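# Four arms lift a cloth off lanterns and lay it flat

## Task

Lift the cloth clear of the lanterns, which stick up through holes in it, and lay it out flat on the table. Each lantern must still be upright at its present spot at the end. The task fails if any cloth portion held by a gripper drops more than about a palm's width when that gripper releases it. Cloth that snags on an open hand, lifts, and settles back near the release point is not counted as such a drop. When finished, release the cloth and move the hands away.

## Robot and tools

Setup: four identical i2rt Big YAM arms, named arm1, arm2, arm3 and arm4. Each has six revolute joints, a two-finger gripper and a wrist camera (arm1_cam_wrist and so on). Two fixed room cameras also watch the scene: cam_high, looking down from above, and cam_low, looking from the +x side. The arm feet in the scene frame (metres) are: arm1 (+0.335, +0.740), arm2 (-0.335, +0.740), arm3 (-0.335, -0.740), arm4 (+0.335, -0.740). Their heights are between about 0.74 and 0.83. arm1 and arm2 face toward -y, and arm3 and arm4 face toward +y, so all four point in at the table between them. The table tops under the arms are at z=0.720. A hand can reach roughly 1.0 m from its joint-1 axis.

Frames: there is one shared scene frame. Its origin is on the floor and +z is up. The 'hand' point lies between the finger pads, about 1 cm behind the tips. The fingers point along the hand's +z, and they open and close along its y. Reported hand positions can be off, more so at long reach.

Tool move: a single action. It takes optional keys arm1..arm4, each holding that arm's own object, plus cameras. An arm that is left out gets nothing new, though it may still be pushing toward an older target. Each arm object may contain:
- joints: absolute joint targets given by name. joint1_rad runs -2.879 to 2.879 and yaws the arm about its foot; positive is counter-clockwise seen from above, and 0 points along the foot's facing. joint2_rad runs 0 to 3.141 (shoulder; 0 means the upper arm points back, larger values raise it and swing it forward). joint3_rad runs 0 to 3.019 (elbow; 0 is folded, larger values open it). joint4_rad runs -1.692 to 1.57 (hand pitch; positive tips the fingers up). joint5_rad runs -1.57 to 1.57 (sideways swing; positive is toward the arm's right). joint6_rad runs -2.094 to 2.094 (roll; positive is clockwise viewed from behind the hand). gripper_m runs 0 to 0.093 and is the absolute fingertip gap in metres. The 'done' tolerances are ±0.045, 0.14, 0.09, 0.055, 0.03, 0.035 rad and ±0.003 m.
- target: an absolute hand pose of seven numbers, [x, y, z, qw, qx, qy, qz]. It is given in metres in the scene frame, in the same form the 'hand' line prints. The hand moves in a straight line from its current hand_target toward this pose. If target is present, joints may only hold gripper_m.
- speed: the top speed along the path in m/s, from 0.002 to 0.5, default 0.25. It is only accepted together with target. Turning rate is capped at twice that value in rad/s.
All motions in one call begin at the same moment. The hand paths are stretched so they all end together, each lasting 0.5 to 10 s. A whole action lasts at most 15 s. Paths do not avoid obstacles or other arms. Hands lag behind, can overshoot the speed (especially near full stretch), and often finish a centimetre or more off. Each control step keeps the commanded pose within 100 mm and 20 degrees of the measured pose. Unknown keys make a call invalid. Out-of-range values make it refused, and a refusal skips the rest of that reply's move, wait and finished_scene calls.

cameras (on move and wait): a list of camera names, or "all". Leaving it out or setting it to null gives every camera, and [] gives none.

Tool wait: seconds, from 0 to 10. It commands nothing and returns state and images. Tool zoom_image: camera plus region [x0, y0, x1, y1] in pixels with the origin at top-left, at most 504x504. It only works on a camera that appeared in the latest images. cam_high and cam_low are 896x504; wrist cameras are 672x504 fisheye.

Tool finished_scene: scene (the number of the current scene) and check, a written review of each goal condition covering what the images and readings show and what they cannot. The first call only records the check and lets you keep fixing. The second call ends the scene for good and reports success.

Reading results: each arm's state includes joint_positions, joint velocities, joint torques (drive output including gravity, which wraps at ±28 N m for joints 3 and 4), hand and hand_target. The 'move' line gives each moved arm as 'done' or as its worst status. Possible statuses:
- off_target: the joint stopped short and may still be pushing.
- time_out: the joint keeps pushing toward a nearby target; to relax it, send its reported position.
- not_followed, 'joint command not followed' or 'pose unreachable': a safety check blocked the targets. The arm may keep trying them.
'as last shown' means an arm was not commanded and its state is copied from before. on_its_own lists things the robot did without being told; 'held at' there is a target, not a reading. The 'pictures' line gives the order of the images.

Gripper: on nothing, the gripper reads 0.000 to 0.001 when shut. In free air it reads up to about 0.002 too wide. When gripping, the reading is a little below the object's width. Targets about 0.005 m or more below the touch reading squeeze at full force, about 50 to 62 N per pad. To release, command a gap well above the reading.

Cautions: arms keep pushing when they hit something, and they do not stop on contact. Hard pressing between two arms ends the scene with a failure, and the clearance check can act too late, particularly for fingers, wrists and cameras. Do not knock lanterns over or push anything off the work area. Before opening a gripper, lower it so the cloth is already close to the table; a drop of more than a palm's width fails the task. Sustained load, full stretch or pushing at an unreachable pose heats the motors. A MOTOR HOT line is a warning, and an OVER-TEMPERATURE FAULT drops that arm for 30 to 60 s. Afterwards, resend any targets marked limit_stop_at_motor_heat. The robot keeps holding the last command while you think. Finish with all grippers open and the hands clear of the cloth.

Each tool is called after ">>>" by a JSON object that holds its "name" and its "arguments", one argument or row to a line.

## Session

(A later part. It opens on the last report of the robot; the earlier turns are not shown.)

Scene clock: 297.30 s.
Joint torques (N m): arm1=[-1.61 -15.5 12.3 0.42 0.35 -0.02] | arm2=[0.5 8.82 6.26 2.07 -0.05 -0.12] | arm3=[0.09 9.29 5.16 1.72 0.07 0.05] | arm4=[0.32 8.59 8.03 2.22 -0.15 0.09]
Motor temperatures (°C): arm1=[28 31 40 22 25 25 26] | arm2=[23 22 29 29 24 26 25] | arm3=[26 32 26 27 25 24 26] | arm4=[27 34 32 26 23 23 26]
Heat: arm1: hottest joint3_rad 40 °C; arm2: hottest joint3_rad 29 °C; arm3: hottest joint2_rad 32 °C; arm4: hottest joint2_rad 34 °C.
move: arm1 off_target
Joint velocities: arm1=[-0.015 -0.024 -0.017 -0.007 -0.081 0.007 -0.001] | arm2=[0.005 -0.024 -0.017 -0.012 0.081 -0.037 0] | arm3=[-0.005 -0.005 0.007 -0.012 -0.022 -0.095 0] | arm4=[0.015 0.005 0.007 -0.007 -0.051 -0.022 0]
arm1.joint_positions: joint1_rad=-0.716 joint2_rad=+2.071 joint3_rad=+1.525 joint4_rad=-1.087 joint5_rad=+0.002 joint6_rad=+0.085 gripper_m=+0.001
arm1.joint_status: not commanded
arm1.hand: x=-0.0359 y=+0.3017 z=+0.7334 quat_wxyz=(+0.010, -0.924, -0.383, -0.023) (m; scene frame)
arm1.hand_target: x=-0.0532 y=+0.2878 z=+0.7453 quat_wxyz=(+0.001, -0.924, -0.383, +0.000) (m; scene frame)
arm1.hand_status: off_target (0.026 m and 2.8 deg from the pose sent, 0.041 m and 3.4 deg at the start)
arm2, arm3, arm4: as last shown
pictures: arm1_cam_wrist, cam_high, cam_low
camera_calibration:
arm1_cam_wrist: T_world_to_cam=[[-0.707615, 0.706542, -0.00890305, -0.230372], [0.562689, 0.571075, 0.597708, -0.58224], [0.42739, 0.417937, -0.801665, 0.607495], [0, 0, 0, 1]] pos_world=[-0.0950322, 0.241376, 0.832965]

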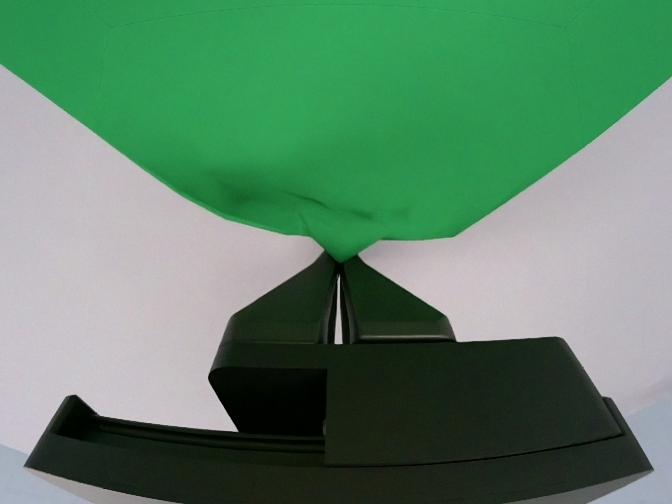

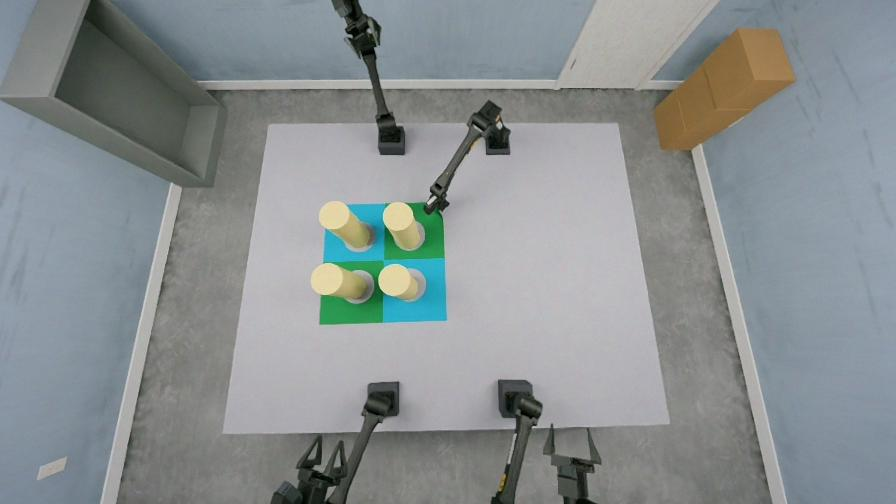

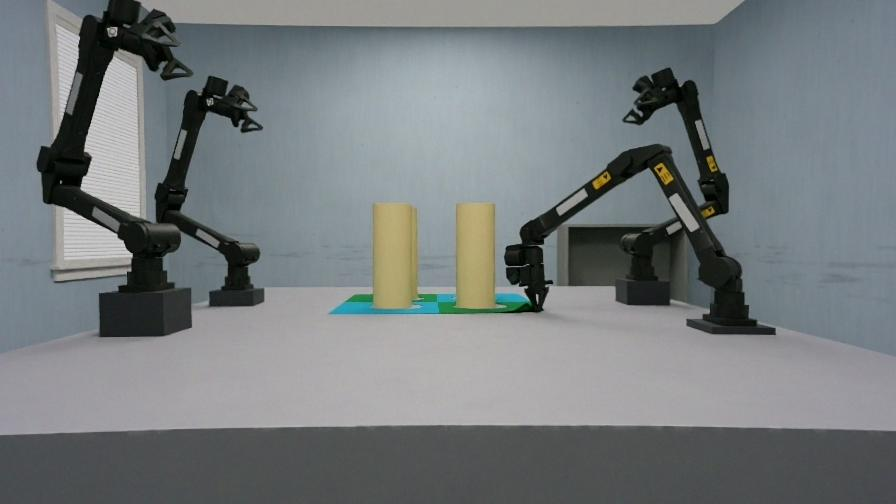

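>>> {"name": "move", "arguments": {

}}

Scene clock: 309.03 s.
Joint torques (N m): arm1=[-1.79 -15.56 12.23 0.25 0.35 0.01] | arm2=[0.67 8.88 6.24 2.1 -0.05 -0.12] | arm3=[0.15 9.23 5.14 1.68 0.07 0.06] | arm4=[0.32 8.59 8.02 2.21 -0.15 0.09]
Motor temperatures (°C): arm1=[28 33 42 22 25 25 26] | arm2=[23 22 29 29 24 26 24] | arm3=[25 32 26 27 25 24 26] | arm4=[27 34 32 26 23 23 26]
Heat: arm1: hottest joint3_rad 42 °C; arm2: hottest joint3_rad 29 °C; arm3: hottest joint2_rad 32 °C; arm4: hottest joint2_rad 34 °C.
Joint velocities: arm1=[-0.005 0.015 -0.012 -0.002 -0.051 0.007 0] | arm2=[-0.005 -0.024 0.007 -0.002 -0.007 -0.037 0] | arm3=[0.005 -0.015 0.017 0.007 0.007 0.007 0] | arm4=[0.005 -0.005 0.007 0.002 0.007 -0.007 0]
arm1.joint_positions: joint1_rad=-0.716 joint2_rad=+2.071 joint3_rad=+1.525 joint4_rad=-1.087 joint5_rad=+0.002 joint6_rad=+0.085 gripper_m=+0.001
arm1.joint_status: not commanded
arm1.hand: x=-0.0359 y=+0.3017 z=+0.7334 quat_wxyz=(+0.010, -0.924, -0.383, -0.023) (m; scene frame)
arm1.hand_target: x=-0.0532 y=+0.2878 z=+0.7453 quat_wxyz=(+0.001, -0.924, -0.383, +0.000) (m; scene frame)
arm1.hand_status: off_target (0.026 m and 2.8 deg from the pose sent, 0.041 m and 3.4 deg at the start)
arm2.joint_positions: joint1_rad=+0.236 joint2_rad=+0.408 joint3_rad=+1.607 joint4_rad=-1.580 joint5_rad=-0.114 joint6_rad=+0.453 gripper_m=+0.094
arm2.joint_status: not commanded
arm2.hand: x=-0.3022 y=+0.6764 z=+1.4154 quat_wxyz=(-0.524, -0.629, -0.539, +0.198) (m; scene frame)
arm2.hand_target: x=-0.3028 y=+0.6789 z=+1.4220 quat_wxyz=(-0.531, -0.625, -0.536, +0.202) (m; scene frame)
arm2.hand_status: not commanded
arm3.joint_positions: joint1_rad=-0.391 joint2_rad=+0.417 joint3_rad=+1.593 joint4_rad=-1.502 joint5_rad=-0.234 joint6_rad=-0.657 gripper_m=+0.094
arm3.joint_status: not commanded
arm3.hand: x=-0.3494 y=-0.6576 z=+1.3968 quat_wxyz=(-0.534, +0.689, -0.420, -0.250) (m; scene frame)
arm3.hand_target: x=-0.3500 y=-0.6589 z=+1.4036 quat_wxyz=(-0.541, +0.686, -0.416, -0.252) (m; scene frame)
arm3.hand_status: not commanded
arm4.joint_positions: joint1_rad=-0.441 joint2_rad=+0.357 joint3_rad=+1.462 joint4_rad=-1.456 joint5_rad=-0.277 joint6_rad=-0.670 gripper_m=+0.094
arm4.joint_status: not commanded
arm4.hand: x=+0.3351 y=-0.6458 z=+1.4134 quat_wxyz=(-0.532, +0.675, -0.454, -0.233) (m; scene frame)
arm4.hand_target: x=+0.3331 y=-0.6499 z=+1.4198 quat_wxyz=(-0.541, +0.671, -0.450, -0.234) (m; scene frame)
arm4.hand_status: not commanded
pictures: arm1_cam_wrist, arm2_cam_wrist, arm3_cam_wrist, arm4_cam_wrist, cam_high, cam_low
camera_calibration:
arm1_cam_wrist: T_world_to_cam=[[-0.707615, 0.706542, -0.00890305, -0.230372], [0.562689, 0.571075, 0.597708, -0.58224], [0.42739, 0.417937, -0.801665, 0.607495], [0, 0, 0, 1]] pos_world=[-0.0950322, 0.241376, 0.832965]

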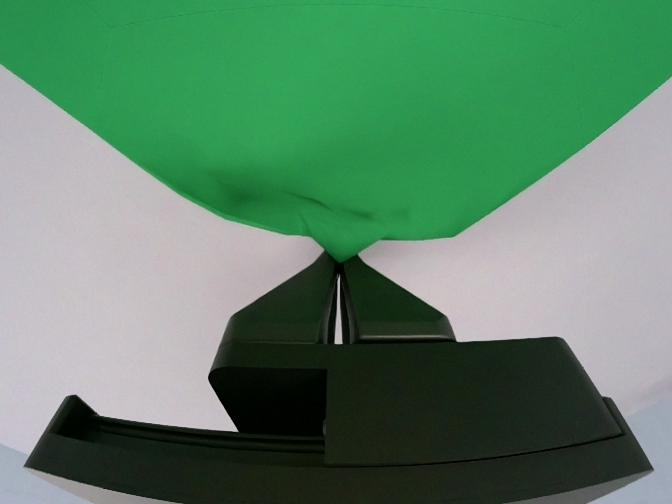

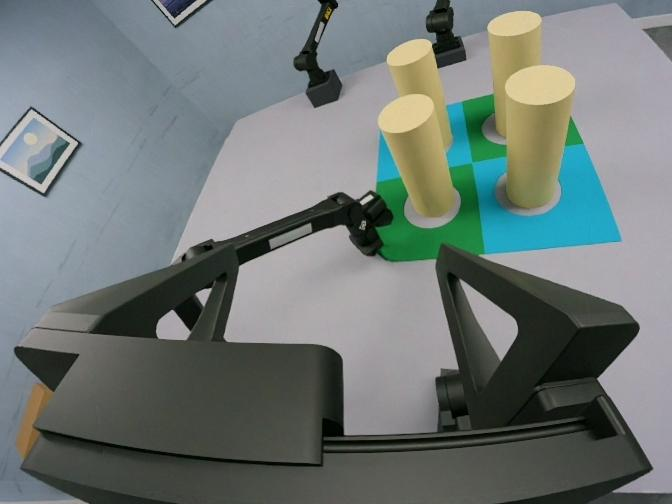

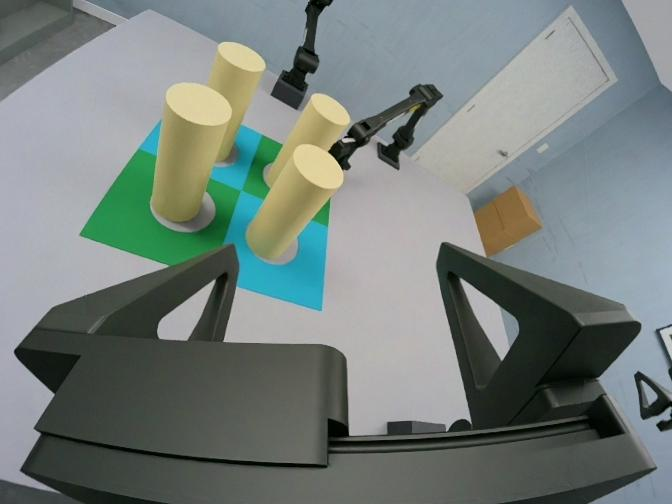

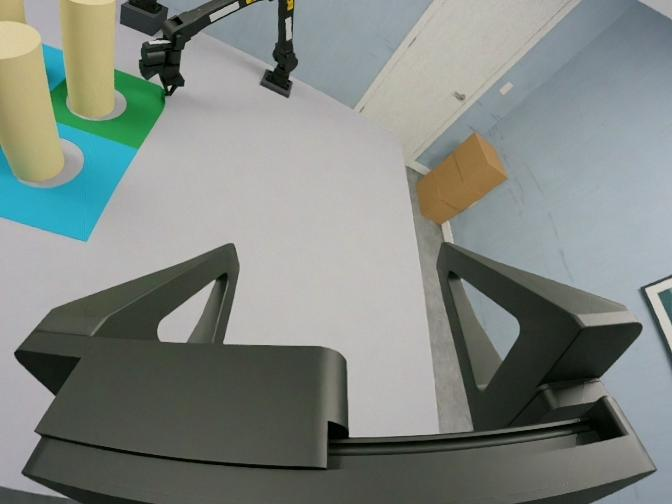

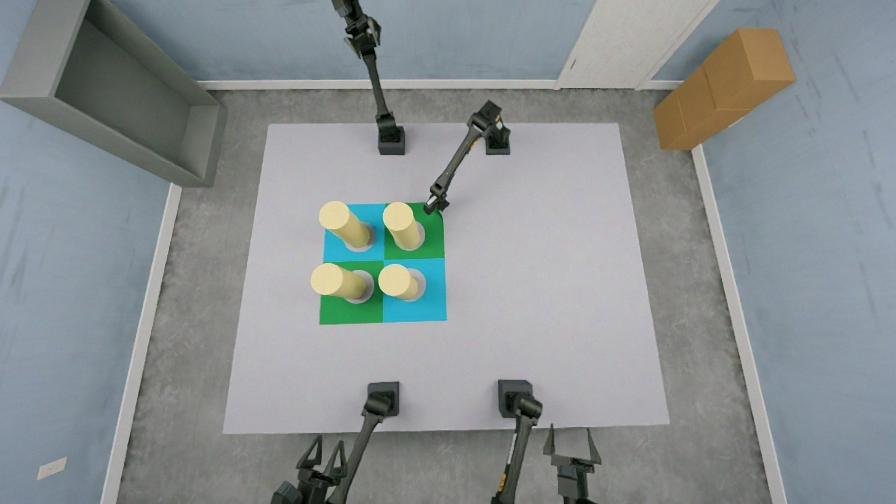

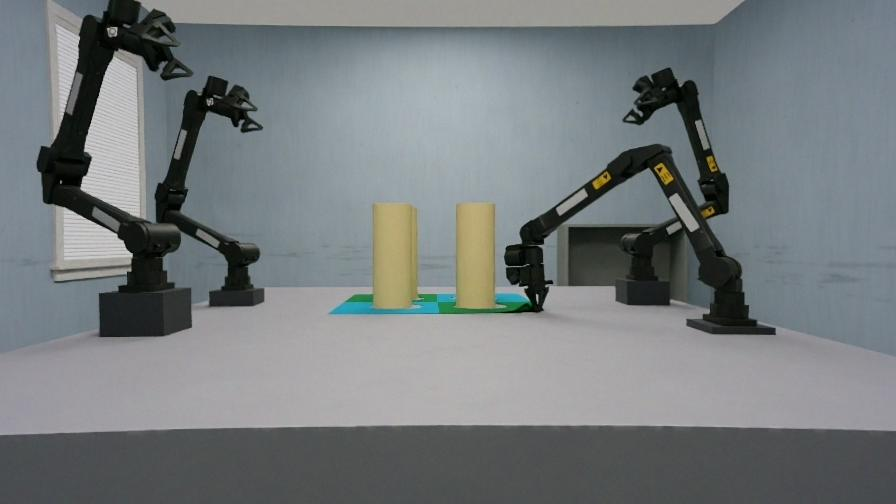

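>>> {"name": "zoom_image", "arguments": {
  "camera": "cam_high",
  "region": [300, 190, 470, 340]
}}

Scaled by 2.965.

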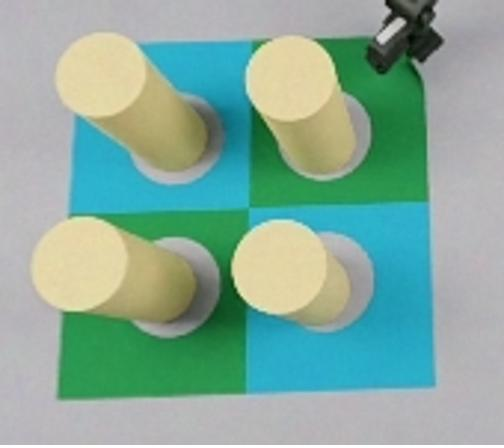

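>>> {"name": "move", "arguments": {
  "arm2": {"joints": {"joint1_rad": -0.713, "joint2_rad": 1.0, "joint3_rad": 1.2, "joint4_rad": -1.5, "joint5_rad": 0, "joint6_rad": -1.5}},
  "arm3": {"joints": {"joint1_rad": 0.758, "joint2_rad": 1.0, "joint3_rad": 1.2, "joint4_rad": -1.5, "joint5_rad": 0, "joint6_rad": 1.5}},
  "arm4": {"joints": {"joint1_rad": 0.725, "joint2_rad": 1.0, "joint3_rad": 1.2, "joint4_rad": -1.5, "joint5_rad": 0, "joint6_rad": 0}},
  "cameras": []
}}

>>> {"name": "move", "arguments": {
  "arm2": {"joints": {"joint1_rad": -0.713, "joint2_rad": 1.88, "joint3_rad": 1.98, "joint4_rad": -1.65}},
  "arm3": {"joints": {"joint1_rad": 0.758, "joint2_rad": 1.73, "joint3_rad": 1.83, "joint4_rad": -1.65}},
  "arm4": {"joints": {"joint1_rad": 0.725, "joint2_rad": 1.76, "joint3_rad": 1.86, "joint4_rad": -1.65}},
  "cameras": ["cam_high", "arm2_cam_wrist", "arm3_cam_wrist", "arm4_cam_wrist"]
}}

Scene clock: 357.20 s.
Joint torques (N m): arm1=[-1.38 -15.62 12.31 0.4 0.33 0] | arm2=[0.44 -5.36 10.95 0.88 -0.1 -0.14] | arm3=[0.15 -4.54 9.06 0.44 0.21 0.11] | arm4=[1.03 -1.79 12.07 0.64 0 0.17]
Motor temperatures (°C): arm1=[28 36 44 22 25 24 26] | arm2=[23 22 29 28 24 25 24] | arm3=[25 32 27 27 25 24 26] | arm4=[26 34 32 25 23 23 26]
Heat: arm1: hottest joint3_rad 44 °C; arm2: hottest joint3_rad 29 °C; arm3: hottest joint2_rad 32 °C; arm4: hottest joint2_rad 34 °C.
move: arm2 done; arm3 done; arm4 done
Joint velocities: arm1=[-0.015 0.015 0.002 0.002 0.007 -0.007 0.001] | arm2=[-0.005 -0.005 -0.002 0.002 -0.037 0.037 0] | arm3=[0.005 -0.005 -0.022 -0.007 -0.007 -0.037 0] | arm4=[-0.005 0.015 -0.002 0.012 -0.066 0.066 0]
arm1.joint_positions: joint1_rad=-0.716 joint2_rad=+2.071 joint3_rad=+1.525 joint4_rad=-1.087 joint5_rad=+0.002 joint6_rad=+0.085 gripper_m=+0.001
arm1.joint_status: not commanded
arm1.hand: x=-0.0359 y=+0.3017 z=+0.7334 quat_wxyz=(+0.010, -0.924, -0.383, -0.023) (m; scene frame)
arm1.hand_target: x=-0.0532 y=+0.2878 z=+0.7453 quat_wxyz=(+0.001, -0.924, -0.383, +0.000) (m; scene frame)
arm1.hand_status: not commanded
arm2.joint_positions: joint1_rad=-0.710 joint2_rad=+0.994 joint3_rad=+1.182 joint4_rad=-1.504 joint5_rad=+0.000 joint6_rad=-1.490 gripper_m=+0.094
arm2.joint_status: all done
arm2.hand: x=-0.5405 y=+0.5071 z=+1.1252 quat_wxyz=(+0.040, -0.388, -0.913, +0.119) (m; scene frame)
arm2.hand_target: x=-0.5445 y=+0.5041 z=+1.1316 quat_wxyz=(+0.044, -0.384, -0.913, +0.126) (m; scene frame)
arm2.hand_status: not commanded
arm3.joint_positions: joint1_rad=+0.757 joint2_rad=+1.005 joint3_rad=+1.177 joint4_rad=-1.501 joint5_rad=+0.000 joint6_rad=+1.487 gripper_m=+0.094
arm3.joint_status: all done
arm3.hand: x=-0.5592 y=-0.5243 z=+1.0881 quat_wxyz=(+0.037, +0.423, -0.898, -0.115) (m; scene frame)
arm3.hand_target: x=-0.5618 y=-0.5224 z=+1.1001 quat_wxyz=(+0.043, +0.417, -0.899, -0.129) (m; scene frame)
arm3.hand_status: not commanded
arm4.joint_positions: joint1_rad=+0.717 joint2_rad=+1.004 joint3_rad=+1.188 joint4_rad=-1.493 joint5_rad=-0.001 joint6_rad=-0.014 gripper_m=+0.094
arm4.joint_status: all done
arm4.hand: x=+0.1376 y=-0.4979 z=+1.1484 quat_wxyz=(-0.059, +0.898, -0.420, -0.121) (m; scene frame)
arm4.hand_target: x=+0.1361 y=-0.4996 z=+1.1546 quat_wxyz=(-0.060, +0.896, -0.422, -0.125) (m; scene frame)
arm4.hand_status: not commanded
pictures: none
No camera images: "cameras" was empty.

Scene clock: 359.00 s.
Joint torques (N m): arm1=[-1.44 -16.21 12.19 0.31 0.31 -0.03] | arm2=[0.26 -23.06 14.13 -0.17 -0.1 -0.18] | arm3=[0.03 -17.61 10.91 -0.44 0.21 0.14] | arm4=[1.03 -11.05 14.74 0.14 0 0.17]
Motor temperatures (°C): arm1=[28 36 44 22 25 24 26] | arm2=[23 23 30 28 24 25 24] | arm3=[25 32 27 27 25 24 26] | arm4=[26 34 32 25 23 23 26]
Heat: arm1: hottest joint3_rad 44 °C; arm2: hottest joint3_rad 30 °C; arm3: hottest joint2_rad 32 °C; arm4: hottest joint2_rad 34 °C.
move: arm2 done; arm3 done; arm4 done
Joint velocities: arm1=[-0.005 0.005 0.002 0.002 -0.022 -0.037 0] | arm2=[-0.005 -0.005 0.002 0.002 0.081 -0.037 0] | arm3=[-0.005 0.005 0.022 -0.007 -0.081 -0.007 0] | arm4=[-0.015 0.005 -0.012 0.002 0.007 -0.022 0]
arm1: as last shown
arm2.joint_positions: joint1_rad=-0.710 joint2_rad=+1.895 joint3_rad=+1.918 joint4_rad=-1.642 joint5_rad=+0.000 joint6_rad=-1.491 gripper_m=+0.094
arm2.joint_status: all done
arm2.hand: x=-0.7174 y=+0.3071 z=+1.0366 quat_wxyz=(-0.008, -0.391, -0.920, -0.025) (m; scene frame)
arm2.hand_target: x=-0.7254 y=+0.3006 z=+1.0684 quat_wxyz=(+0.004, -0.388, -0.922, +0.008) (m; scene frame)
arm2.hand_status: not commanded
arm3.joint_positions: joint1_rad=+0.757 joint2_rad=+1.754 joint3_rad=+1.776 joint4_rad=-1.640 joint5_rad=+0.000 joint6_rad=+1.489 gripper_m=+0.094
arm3.joint_status: all done
arm3.hand: x=-0.7133 y=-0.3720 z=+1.0284 quat_wxyz=(-0.013, +0.424, -0.905, +0.020) (m; scene frame)
arm3.hand_target: x=-0.7184 y=-0.3684 z=+1.0610 quat_wxyz=(-0.002, +0.420, -0.907, -0.012) (m; scene frame)
arm3.hand_status: not commanded
arm4.joint_positions: joint1_rad=+0.717 joint2_rad=+1.761 joint3_rad=+1.813 joint4_rad=-1.646 joint5_rad=-0.001 joint6_rad=-0.014 gripper_m=+0.094
arm4.joint_status: all done
arm4.hand: x=-0.0019 y=-0.3261 z=+1.0950 quat_wxyz=(+0.003, +0.906, -0.424, +0.007) (m; scene frame)
arm4.hand_target: x=-0.0108 y=-0.3218 z=+1.1133 quat_wxyz=(-0.007, +0.905, -0.426, -0.012) (m; scene frame)
arm4.hand_status: not commanded
pictures: arm2_cam_wrist, arm3_cam_wrist, arm4_cam_wrist, cam_high
camera_calibration:
arm2_cam_wrist: T_world_to_cam=[[-0.72224, -0.689307, -0.0567945, -0.244339], [-0.579614, 0.558406, 0.59349, -1.19831], [-0.377383, 0.461561, -0.802835, 0.541597], [0, 0, 0, 1]] pos_world=[-0.666638, 0.250738, 1.13212]
arm3_cam_wrist: T_world_to_cam=[[0.769595, -0.636977, 0.0445287, 0.266853], [-0.541369, -0.613922, 0.574473, -1.19883], [-0.338589, -0.466218, -0.817311, 0.550616], [0, 0, 0, 1]] pos_world=[-0.667943, -0.309299, 1.12684]
arm4_cam_wrist: T_world_to_cam=[[0.763238, 0.646116, 0.00131921, 0.209762], [0.514563, -0.60907, 0.603538, -0.854906], [0.390759, -0.459964, -0.797333, 0.844446], [0, 0, 0, 1]] pos_world=[-0.0501704, -0.267813, 1.189]

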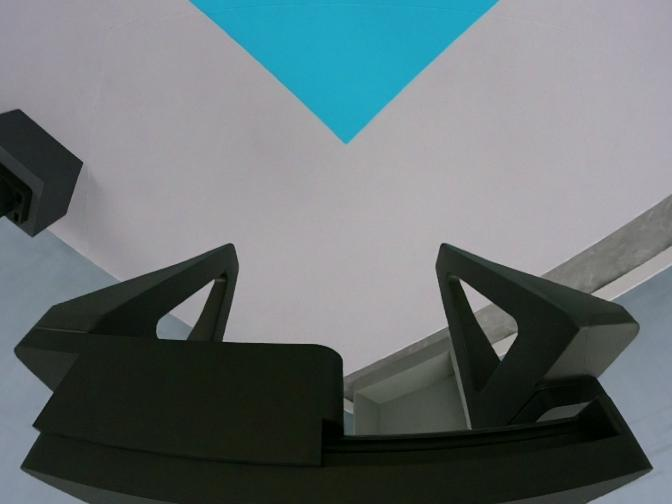

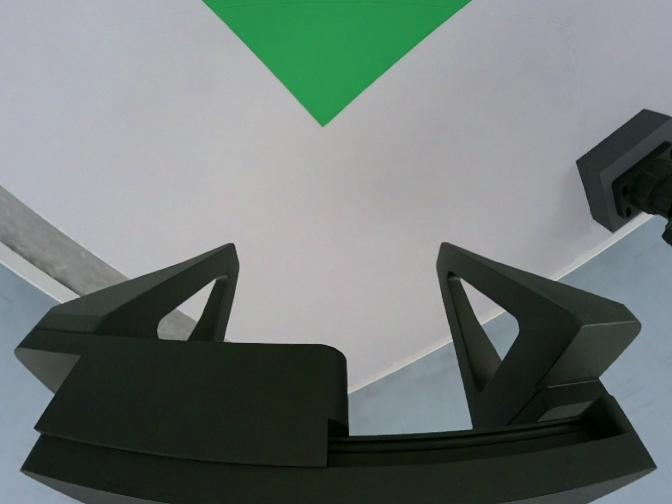

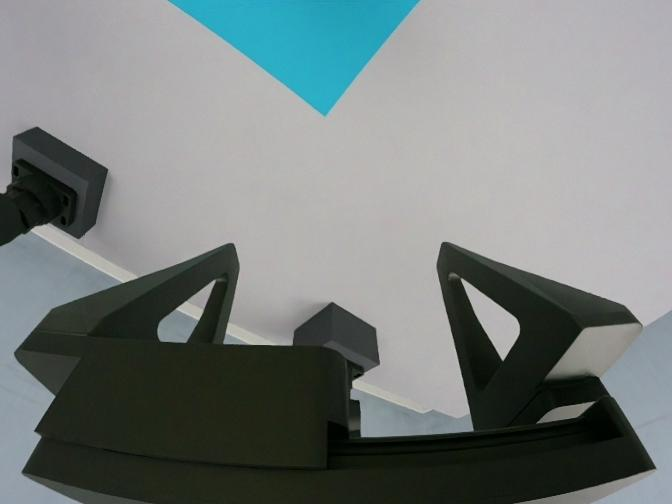

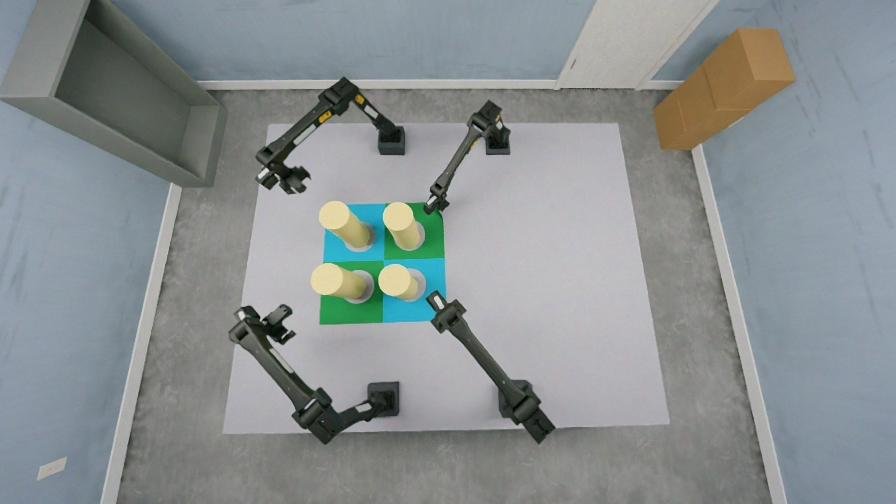

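>>> {"name": "move", "arguments": {
  "arm2": {"target": [-0.729, 0.311, 0.79, 0, 0.3697, 0.9291, 0]},
  "arm3": {"target": [-0.713, -0.341, 0.79, 0, -0.3955, 0.9184, 0]},
  "arm4": {"target": [-0.030, -0.321, 0.79, 0, -0.9291, 0.3697, 0]},
  "cameras": ["arm2_cam_wrist", "arm3_cam_wrist", "arm4_cam_wrist"]
}}

Scene clock: 378.47 s.
Joint torques (N m): arm1=[-1.85 -15.79 12.33 0.28 0.31 -0.03] | arm2=[-0.38 -22.77 7.38 0.76 -0.18 -0.18] | arm3=[-0.5 -17.08 6.41 0.5 0.12 0.14] | arm4=[1.61 -12.75 8.58 0.65 -0.12 -0.07]
Motor temperatures (°C): arm1=[28 36 44 22 24 24 26] | arm2=[23 24 34 28 24 25 24] | arm3=[25 34 29 27 24 24 26] | arm4=[26 35 34 25 22 23 25]
Heat: arm1: hottest joint3_rad 44 °C; arm2: hottest joint3_rad 34 °C; arm3: hottest joint2_rad 34 °C; arm4: hottest joint2_rad 35 °C.
move: arm2 done; arm3 done; arm4 done
Joint velocities: arm1=[-0.015 -0.005 -0.012 -0.007 0.066 -0.11 0] | arm2=[-0.005 -0.015 0.012 -0.012 -0.007 -0.037 0] | arm3=[0.005 0.005 0.012 0.017 -0.11 0.007 0] | arm4=[-0.034 0.005 -0.007 0.007 0.051 0.051 0]
arm1: as last shown
arm2.joint_positions: joint1_rad=-0.720 joint2_rad=+2.055 joint3_rad=+1.486 joint4_rad=-1.014 joint5_rad=+0.000 joint6_rad=-1.546 gripper_m=+0.094
arm2.joint_status: not commanded
arm2.hand: x=-0.7213 y=+0.3116 z=+0.7879 quat_wxyz=(-0.002, -0.370, -0.929, -0.008) (m; scene frame)
arm2.hand_target: x=-0.7268 y=+0.3134 z=+0.7904 quat_wxyz=(+0.000, -0.370, -0.929, +0.000) (m; scene frame)
arm2.hand_status: done (0.008 m and 0.9 deg from the pose sent, 0.247 m and 3.9 deg at the start)
arm3.joint_positions: joint1_rad=+0.724 joint2_rad=+1.937 joint3_rad=+1.384 joint4_rad=-1.037 joint5_rad=-0.009 joint6_rad=+1.500 gripper_m=+0.094
arm3.joint_status: not commanded
arm3.hand: x=-0.7095 y=-0.3491 z=+0.7886 quat_wxyz=(-0.004, +0.404, -0.915, +0.008) (m; scene frame)
arm3.hand_target: x=-0.7107 y=-0.3438 z=+0.7909 quat_wxyz=(+0.000, +0.396, -0.918, +0.000) (m; scene frame)
arm3.hand_status: done (0.009 m and 1.5 deg from the pose sent, 0.240 m and 4.6 deg at the start)
arm4.joint_positions: joint1_rad=+0.737 joint2_rad=+2.049 joint3_rad=+1.393 joint4_rad=-0.933 joint5_rad=-0.001 joint6_rad=-0.082 gripper_m=+0.094
arm4.joint_status: not commanded
arm4.hand: x=-0.0232 y=-0.3162 z=+0.7881 quat_wxyz=(+0.002, +0.924, -0.383, +0.005) (m; scene frame)
arm4.hand_target: x=-0.0318 y=-0.3192 z=+0.7892 quat_wxyz=(+0.000, +0.929, -0.370, +0.000) (m; scene frame)
arm4.hand_status: done (0.009 m and 1.8 deg from the pose sent, 0.306 m and 6.8 deg at the start)
pictures: arm2_cam_wrist, arm3_cam_wrist, arm4_cam_wrist
camera_calibration:
arm2_cam_wrist: T_world_to_cam=[[-0.691317, -0.722241, -0.0211959, -0.253654], [-0.591235, 0.54857, 0.591195, -1.05898], [-0.415358, 0.421235, -0.80625, 0.326258], [0, 0, 0, 1]] pos_world=[-0.66595, 0.260297, 0.883736]
arm3_cam_wrist: T_world_to_cam=[[0.741214, -0.671112, 0.014502, 0.280851], [-0.55285, -0.59806, 0.580242, -1.05205], [-0.380734, -0.4381, -0.814315, 0.344179], [0, 0, 0, 1]] pos_world=[-0.658759, -0.289925, 0.886644]
arm4_cam_wrist: T_world_to_cam=[[0.703143, 0.711048, 0.00083795, 0.239545], [0.568677, -0.563062, 0.59964, -0.633754], [0.426844, -0.421156, -0.80027, 0.628068], [0, 0, 0, 1]] pos_world=[-0.0761202, -0.262656, 0.882447]

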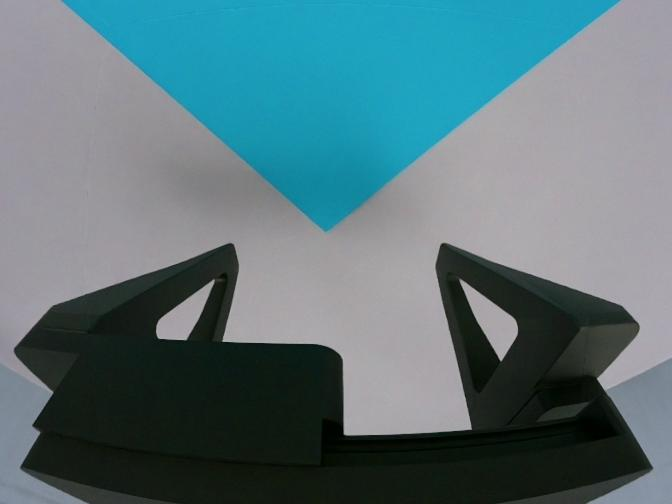

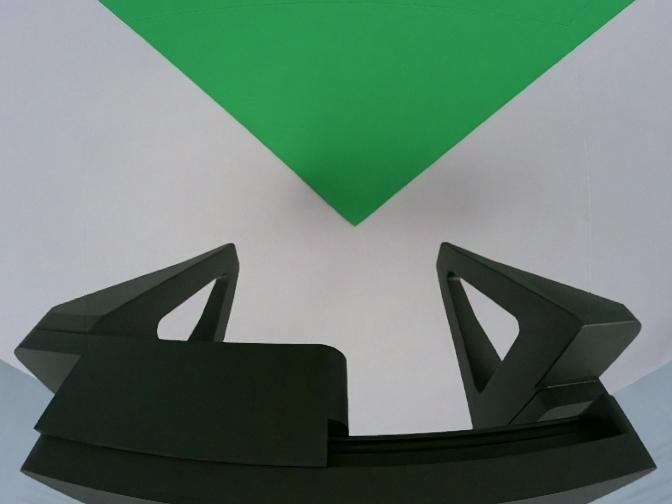

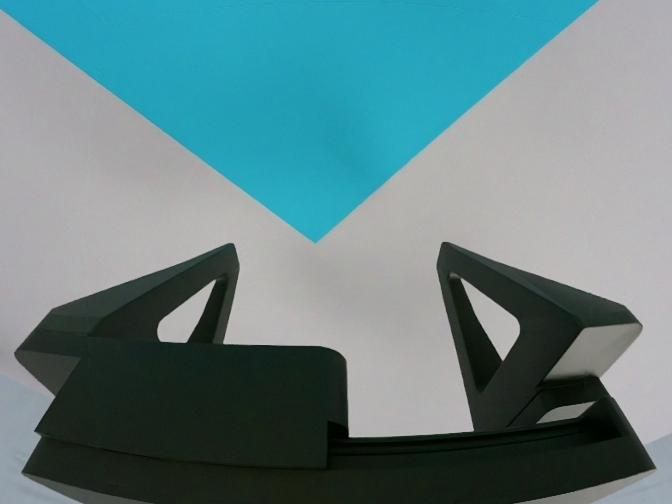

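>>> {"name": "move", "arguments": {
  "arm2": {"target": [-0.7249, 0.3218, 0.765, 0, 0.3697, 0.9291, 0]},
  "arm3": {"target": [-0.7029, -0.3463, 0.765, 0, -0.3955, 0.9184, 0]},
  "arm4": {"target": [-0.0291, -0.3413, 0.765, 0, -0.9291, 0.3697, 0]},
  "cameras": ["arm2_cam_wrist", "arm3_cam_wrist", "arm4_cam_wrist"]
}}

Scene clock: 390.43 s.
Joint torques (N m): arm1=[-1.38 -15.79 12.37 0.29 0.31 0] | arm2=[-0.56 -21.13 6.87 0.8 -0.18 -0.18] | arm3=[-0.44 -15.79 5.91 0.5 0.14 0.07] | arm4=[1.14 -12.04 7.9 0.68 -0.12 0.14]
Motor temperatures (°C): arm1=[28 36 44 22 24 24 26] | arm2=[23 24 33 28 24 25 24] | arm3=[25 34 29 27 24 24 26] | arm4=[26 35 34 25 22 23 25]
Heat: arm1: hottest joint3_rad 44 °C; arm2: hottest joint3_rad 33 °C; arm3: hottest joint2_rad 34 °C; arm4: hottest joint2_rad 35 °C.
move: arm2 done; arm3 done; arm4 done
Joint velocities: arm1=[-0.015 0.005 -0.002 -0.012 -0.037 -0.11 0] | arm2=[-0.015 0.005 0.012 0.007 0.022 -0.022 0] | arm3=[-0.005 0.005 -0.007 0.007 -0.007 -0.007 0] | arm4=[0.005 0.005 0.007 0.002 0.037 0.022 0]
arm1: as last shown
arm2.joint_positions: joint1_rad=-0.728 joint2_rad=+2.058 joint3_rad=+1.446 joint4_rad=-0.949 joint5_rad=+0.000 joint6_rad=-1.553 gripper_m=+0.094
arm2.joint_status: not commanded
arm2.hand: x=-0.7226 y=+0.3169 z=+0.7735 quat_wxyz=(+0.002, -0.370, -0.929, +0.002) (m; scene frame)
arm2.hand_target: x=-0.7245 y=+0.3221 z=+0.7652 quat_wxyz=(+0.000, -0.370, -0.929, +0.000) (m; scene frame)
arm2.hand_status: done (0.010 m and 0.3 deg from the pose sent, 0.025 m and 0.9 deg at the start)
arm3.joint_positions: joint1_rad=+0.717 joint2_rad=+1.943 joint3_rad=+1.342 joint4_rad=-0.970 joint5_rad=-0.009 joint6_rad=+1.500 gripper_m=+0.094
arm3.joint_status: not commanded
arm3.hand: x=-0.7044 y=-0.3494 z=+0.7722 quat_wxyz=(-0.001, +0.401, -0.916, +0.000) (m; scene frame)
arm3.hand_target: x=-0.7027 y=-0.3467 z=+0.7652 quat_wxyz=(+0.000, +0.396, -0.918, +0.000) (m; scene frame)
arm3.hand_status: done (0.008 m and 0.8 deg from the pose sent, 0.025 m and 1.5 deg at the start)
arm4.joint_positions: joint1_rad=+0.765 joint2_rad=+2.048 joint3_rad=+1.321 joint4_rad=-0.854 joint5_rad=-0.002 joint6_rad=-0.083 gripper_m=+0.094
arm4.joint_status: not commanded
arm4.hand: x=-0.0245 y=-0.3382 z=+0.7670 quat_wxyz=(+0.000, +0.929, -0.370, +0.002) (m; scene frame)
arm4.hand_target: x=-0.0292 y=-0.3413 z=+0.7647 quat_wxyz=(+0.000, +0.929, -0.370, +0.000) (m; scene frame)
arm4.hand_status: done (0.006 m and 0.2 deg from the pose sent, 0.035 m and 1.8 deg at the start)
pictures: arm2_cam_wrist, arm3_cam_wrist, arm4_cam_wrist
camera_calibration:
arm2_cam_wrist: T_world_to_cam=[[-0.692269, -0.72164, 0.000161093, -0.268434], [-0.582137, 0.558576, 0.590854, -1.05057], [-0.426474, 0.408936, -0.806778, 0.308093], [0, 0, 0, 1]] pos_world=[-0.666013, 0.267122, 0.869342]
arm3_cam_wrist: T_world_to_cam=[[0.737309, -0.675545, -0.00382586, 0.286949], [-0.549062, -0.602542, 0.579202, -1.03797], [-0.393582, -0.42495, -0.815175, 0.328778], [0, 0, 0, 1]] pos_world=[-0.652079, -0.29186, 0.870304]
arm4_cam_wrist: T_world_to_cam=[[0.682509, 0.730876, 0.00130962, 0.261975], [0.587492, -0.549677, 0.593893, -0.623361], [0.434782, -0.404568, -0.804543, 0.611543], [0, 0, 0, 1]] pos_world=[-0.0784692, -0.286708, 0.861879]

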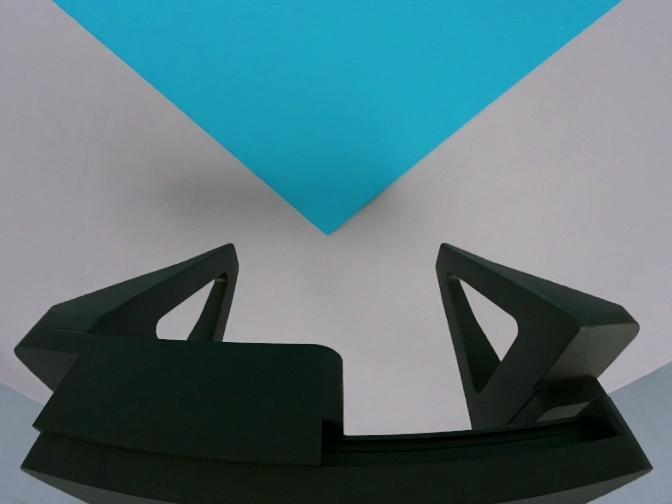

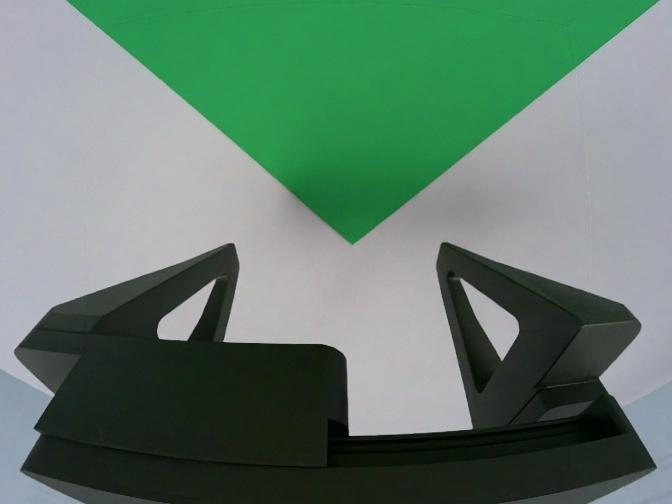

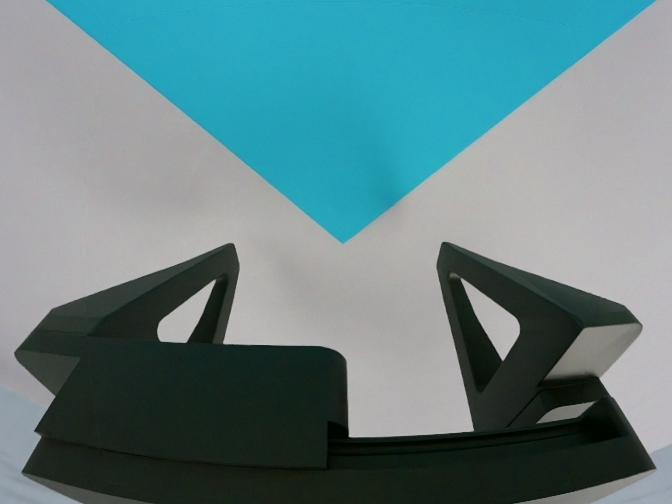

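>>> {"name": "move", "arguments": {
  "arm2": {"target": [-0.716, 0.329, 0.710, 0, 0.3697, 0.9291, 0]},
  "arm3": {"target": [-0.695, -0.3545, 0.710, 0, -0.3955, 0.9184, 0]},
  "arm4": {"target": [-0.0256, -0.3375, 0.710, 0, -0.9291, 0.3697, 0]},
  "cameras": ["arm2_cam_wrist", "arm3_cam_wrist", "arm4_cam_wrist"]
}}

Scene clock: 398.70 s.
Joint torques (N m): arm1=[-1.67 -15.97 12.36 0.34 0.32 -0.01] | arm2=[0.15 -19.37 5.94 0.81 -0.19 -0.17] | arm3=[-0.44 -14.15 5.05 0.66 0.18 0.08] | arm4=[0.38 -9.47 6.69 0.68 -0.11 0.03]
Motor temperatures (°C): arm1=[28 36 44 22 24 24 26] | arm2=[23 25 32 28 23 25 24] | arm3=[25 33 29 27 24 24 26] | arm4=[26 35 34 25 22 23 25]
Heat: arm1: hottest joint3_rad 44 °C; arm2: hottest joint3_rad 32 °C; arm3: hottest joint2_rad 33 °C; arm4: hottest joint2_rad 35 °C.
move: arm2 off_target; arm3 off_target; arm4 off_target
Joint velocities: arm1=[-0.005 0.015 0.002 -0.002 0.007 0.007 0] | arm2=[0.005 0.005 -0.012 -0.002 0.007 0.007 0] | arm3=[-0.005 0.005 0.002 -0.002 -0.007 0.066 0] | arm4=[-0.015 -0.005 -0.012 0.012 -0.066 -0.007 0]
arm1: as last shown
arm2.joint_positions: joint1_rad=-0.728 joint2_rad=+2.108 joint3_rad=+1.389 joint4_rad=-0.820 joint5_rad=+0.000 joint6_rad=-1.552 gripper_m=+0.094
arm2.joint_status: not commanded
arm2.hand: x=-0.7193 y=+0.3207 z=+0.7294 quat_wxyz=(+0.006, -0.371, -0.929, +0.013) (m; scene frame)
arm2.hand_target: x=-0.7149 y=+0.3297 z=+0.7108 quat_wxyz=(+0.000, -0.370, -0.929, +0.000) (m; scene frame)
arm2.hand_status: off_target (0.021 m and 1.6 deg from the pose sent, 0.065 m and 0.3 deg at the start)
arm3.joint_positions: joint1_rad=+0.716 joint2_rad=+1.989 joint3_rad=+1.276 joint4_rad=-0.836 joint5_rad=-0.010 joint6_rad=+1.501 gripper_m=+0.094
arm3.joint_status: not commanded
arm3.hand: x=-0.7000 y=-0.3527 z=+0.7289 quat_wxyz=(+0.004, +0.401, -0.916, -0.011) (m; scene frame)
arm3.hand_target: x=-0.6941 y=-0.3554 z=+0.7112 quat_wxyz=(+0.000, +0.395, -0.918, +0.000) (m; scene frame)
arm3.hand_status: off_target (0.020 m and 1.5 deg from the pose sent, 0.063 m and 0.8 deg at the start)
arm4.joint_positions: joint1_rad=+0.765 joint2_rad=+2.107 joint3_rad=+1.321 joint4_rad=-0.743 joint5_rad=-0.001 joint6_rad=-0.081 gripper_m=+0.094
arm4.joint_status: not commanded
arm4.hand: x=-0.0346 y=-0.3266 z=+0.7369 quat_wxyz=(-0.012, +0.928, -0.371, -0.022) (m; scene frame)
arm4.hand_target: x=-0.0252 y=-0.3380 z=+0.7109 quat_wxyz=(+0.000, +0.929, -0.370, +0.000) (m; scene frame)
arm4.hand_status: off_target (0.030 m and 2.8 deg from the pose sent, 0.057 m and 0.2 deg at the start)
pictures: arm2_cam_wrist, arm3_cam_wrist, arm4_cam_wrist
camera_calibration:
arm2_cam_wrist: T_world_to_cam=[[-0.692619, -0.720947, 0.0226603, -0.280329], [-0.572762, 0.568809, 0.590255, -1.02072], [-0.438432, 0.395843, -0.806899, 0.268021], [0, 0, 0, 1]] pos_world=[-0.661283, 0.272399, 0.825104]
arm3_cam_wrist: T_world_to_cam=[[0.73569, -0.67679, -0.0267474, 0.296488], [-0.540714, -0.610638, 0.578575, -1.00909], [-0.407906, -0.411189, -0.815191, 0.288669], [0, 0, 0, 1]] pos_world=[-0.646002, -0.29683, 0.827083]
arm4_cam_wrist: T_world_to_cam=[[0.683938, 0.729513, 0.00631817, 0.256414], [0.606601, -0.573474, 0.550602, -0.568398], [0.405294, -0.372745, -0.834744, 0.628033], [0, 0, 0, 1]] pos_world=[-0.0851186, -0.278923, 0.835588]

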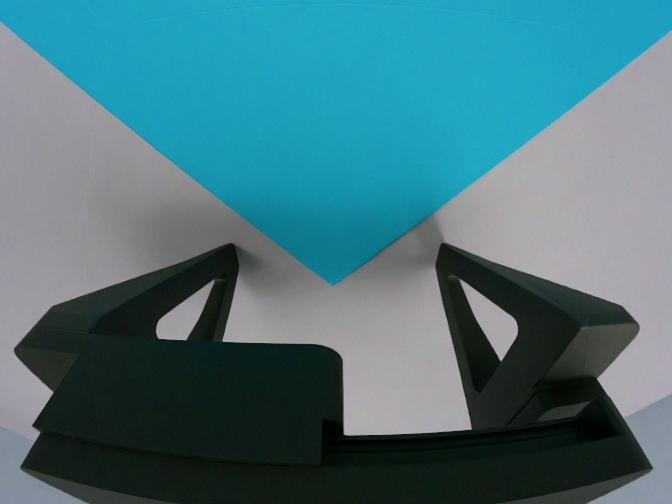

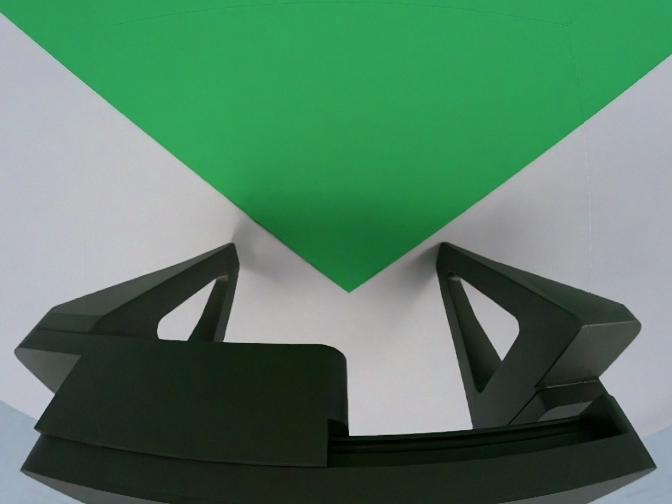

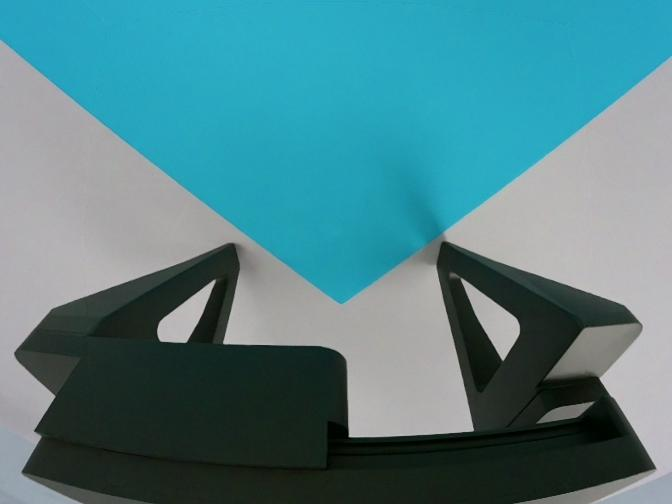

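>>> {"name": "move", "arguments": {
  "arm2": {"joints": {"gripper_m": 0.03}},
  "arm3": {"joints": {"gripper_m": 0.03}},
  "arm4": {"target": [-0.016, -0.346, 0.75, 0, -0.9291, 0.3697, 0]},
  "cameras": []
}}

>>> {"name": "move", "arguments": {
  "arm2": {"joints": {"gripper_m": 0.0}},
  "arm3": {"joints": {"gripper_m": 0.0}},
  "arm4": {"target": [-0.016, -0.346, 0.710, 0, -0.9291, 0.3697, 0]},
  "cameras": ["arm2_cam_wrist", "arm3_cam_wrist", "arm4_cam_wrist"]
}}

Scene clock: 409.97 s.
Joint torques (N m): arm1=[-1.61 -16.21 12.21 0.46 0.33 0.01] | arm2=[-0.03 -19.43 6.01 0.83 -0.19 -0.16] | arm3=[-0.5 -14.1 5.08 0.69 0.18 0.08] | arm4=[0.15 -12.1 7.5 0.12 -0.1 0]
Motor temperatures (°C): arm1=[28 36 45 22 24 24 26] | arm2=[23 25 31 28 23 25 23] | arm3=[25 34 29 26 24 24 26] | arm4=[26 35 34 25 22 23 25]
Heat: arm1: hottest joint3_rad 45 °C; arm2: hottest joint3_rad 31 °C; arm3: hottest joint2_rad 34 °C; arm4: hottest joint2_rad 35 °C.
move: arm2 done; arm3 done; arm4 done
Joint velocities: arm1=[-0.005 -0.005 -0.012 -0.012 0.037 0.037 0] | arm2=[0.005 -0.005 -0.002 -0.007 -0.022 0.022 0] | arm3=[0.005 -0.005 0.002 -0.002 0.066 0.022 0] | arm4=[0.005 -0.005 0.007 -0.007 -0.051 0.037 0]
arm1: as last shown
arm2.joint_positions: joint1_rad=-0.728 joint2_rad=+2.108 joint3_rad=+1.388 joint4_rad=-0.820 joint5_rad=+0.000 joint6_rad=-1.552 gripper_m=+0.030
arm2.joint_status: all done
arm2.hand: x=-0.7192 y=+0.3208 z=+0.7292 quat_wxyz=(+0.006, -0.371, -0.929, +0.013) (m; scene frame)
arm2.hand_target: x=-0.7150 y=+0.3296 z=+0.7109 quat_wxyz=(+0.000, -0.370, -0.929, +0.000) (m; scene frame)
arm2.hand_status: not commanded
arm3.joint_positions: joint1_rad=+0.716 joint2_rad=+1.989 joint3_rad=+1.276 joint4_rad=-0.836 joint5_rad=-0.010 joint6_rad=+1.501 gripper_m=+0.030
arm3.joint_status: all done
arm3.hand: x=-0.6998 y=-0.3530 z=+0.7287 quat_wxyz=(+0.003, +0.401, -0.916, -0.011) (m; scene frame)
arm3.hand_target: x=-0.6940 y=-0.3555 z=+0.7111 quat_wxyz=(+0.000, +0.395, -0.918, +0.000) (m; scene frame)
arm3.hand_status: not commanded
arm4.joint_positions: joint1_rad=+0.765 joint2_rad=+2.056 joint3_rad=+1.274 joint4_rad=-0.790 joint5_rad=-0.001 joint6_rad=-0.081 gripper_m=+0.094
arm4.joint_status: not commanded
arm4.hand: x=-0.0181 y=-0.3451 z=+0.7500 quat_wxyz=(-0.002, +0.929, -0.371, -0.003) (m; scene frame)
arm4.hand_target: x=-0.0161 y=-0.3459 z=+0.7501 quat_wxyz=(+0.000, +0.929, -0.370, +0.000) (m; scene frame)
arm4.hand_status: done (0.002 m and 0.4 deg from the pose sent, 0.030 m and 2.8 deg at the start)
pictures: none
No camera images: "cameras" was empty.

Scene clock: 410.93 s.
Joint torques (N m): arm1=[-1.08 -15.79 12.23 0.39 0.32 -0.02] | arm2=[0.03 -19.49 6.04 0.83 -0.2 -0.15] | arm3=[-0.32 -14.27 5.11 0.62 0.16 0.07] | arm4=[0.15 -8.94 6.69 1.01 -0.12 0]
Motor temperatures (°C): arm1=[28 36 45 22 24 24 26] | arm2=[23 26 31 28 23 25 24] | arm3=[25 34 29 26 24 24 26] | arm4=[26 35 33 25 22 23 25]
Heat: arm1: hottest joint3_rad 45 °C; arm2: hottest joint3_rad 31 °C; arm3: hottest joint2_rad 34 °C; arm4: hottest joint2_rad 35 °C.
move: arm2 done; arm3 done; arm4 off_target
Joint velocities: arm1=[-0.005 -0.005 -0.002 -0.012 -0.037 0.007 -0.001] | arm2=[0.005 -0.015 -0.007 0.012 -0.007 -0.081 0] | arm3=[-0.005 -0.005 -0.007 -0.002 0.051 -0.007 0] | arm4=[-0.015 -0.005 0.017 -0.007 -0.037 -0.051 0]
arm1.joint_positions: joint1_rad=-0.716 joint2_rad=+2.071 joint3_rad=+1.525 joint4_rad=-1.087 joint5_rad=+0.002 joint6_rad=+0.085 gripper_m=+0.001
arm1.joint_status: not commanded
arm1.hand: x=-0.0360 y=+0.3018 z=+0.7334 quat_wxyz=(+0.010, -0.924, -0.383, -0.022) (m; scene frame)
arm1.hand_target: x=-0.0532 y=+0.2878 z=+0.7453 quat_wxyz=(+0.001, -0.924, -0.383, +0.000) (m; scene frame)
arm1.hand_status: not commanded
arm2.joint_positions: joint1_rad=-0.728 joint2_rad=+2.108 joint3_rad=+1.388 joint4_rad=-0.820 joint5_rad=+0.000 joint6_rad=-1.552 gripper_m=+0.001
arm2.joint_status: all done
arm2.hand: x=-0.7191 y=+0.3209 z=+0.7290 quat_wxyz=(+0.005, -0.371, -0.929, +0.013) (m; scene frame)
arm2.hand_target: x=-0.7150 y=+0.3296 z=+0.7108 quat_wxyz=(+0.000, -0.370, -0.929, +0.000) (m; scene frame)
arm2.hand_status: not commanded
arm3.joint_positions: joint1_rad=+0.716 joint2_rad=+1.989 joint3_rad=+1.276 joint4_rad=-0.836 joint5_rad=-0.010 joint6_rad=+1.501 gripper_m=+0.002
arm3.joint_status: all done
arm3.hand: x=-0.6998 y=-0.3530 z=+0.7287 quat_wxyz=(+0.003, +0.401, -0.916, -0.011) (m; scene frame)
arm3.hand_target: x=-0.6940 y=-0.3555 z=+0.7111 quat_wxyz=(+0.000, +0.395, -0.918, +0.000) (m; scene frame)
arm3.hand_status: not commanded
arm4.joint_positions: joint1_rad=+0.765 joint2_rad=+2.083 joint3_rad=+1.274 joint4_rad=-0.728 joint5_rad=-0.001 joint6_rad=-0.080 gripper_m=+0.094
arm4.joint_status: not commanded
arm4.hand: x=-0.0242 y=-0.3382 z=+0.7365 quat_wxyz=(-0.010, +0.928, -0.371, -0.018) (m; scene frame)
arm4.hand_target: x=-0.0155 y=-0.3466 z=+0.7109 quat_wxyz=(+0.000, +0.929, -0.370, +0.000) (m; scene frame)
arm4.hand_status: off_target (0.029 m and 2.3 deg from the pose sent, 0.040 m and 0.4 deg at the start)
pictures: arm2_cam_wrist, arm3_cam_wrist, arm4_cam_wrist
camera_calibration:
arm2_cam_wrist: T_world_to_cam=[[-0.692632, -0.720959, 0.0218978, -0.279502], [-0.573065, 0.568477, 0.59028, -1.02067], [-0.438016, 0.396298, -0.806901, 0.267918], [0, 0, 0, 1]] pos_world=[-0.661151, 0.272544, 0.824787]
arm3_cam_wrist: T_world_to_cam=[[0.735698, -0.676811, -0.0259868, 0.295549], [-0.541022, -0.610312, 0.578632, -1.00913], [-0.407484, -0.411639, -0.815175, 0.288605], [0, 0, 0, 1]] pos_world=[-0.645792, -0.297049, 0.826856]
arm4_cam_wrist: T_world_to_cam=[[0.684764, 0.728741, 0.00588717, 0.257784], [0.602544, -0.57069, 0.557901, -0.585652], [0.409925, -0.378483, -0.829887, 0.613721], [0, 0, 0, 1]] pos_world=[-0.0752195, -0.2898, 0.834537]

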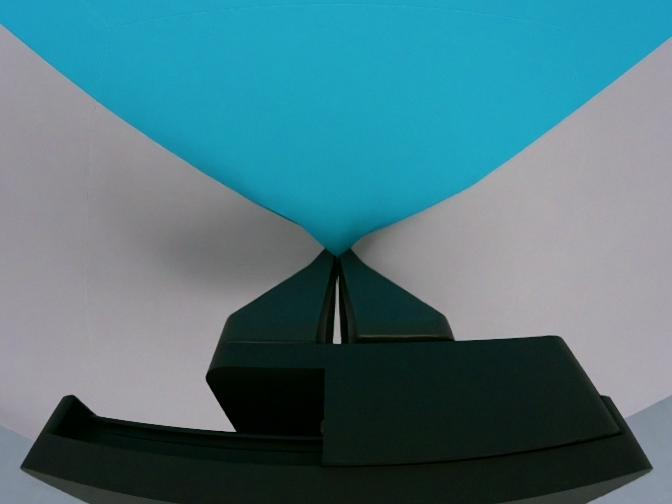

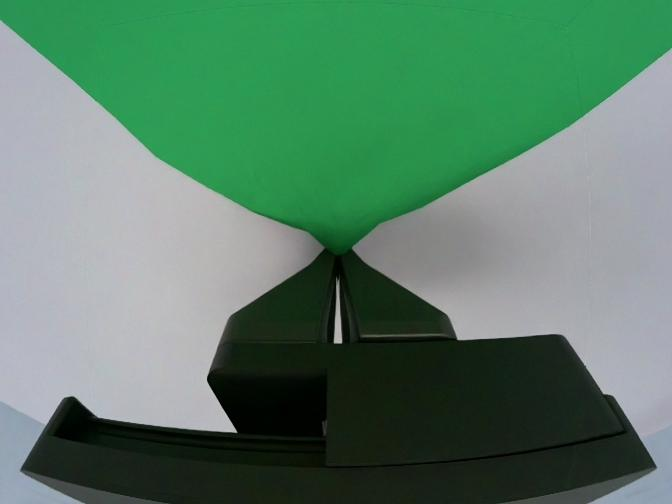

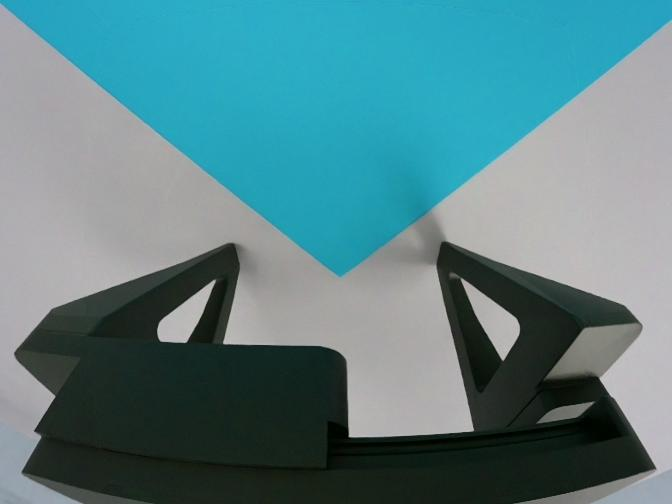

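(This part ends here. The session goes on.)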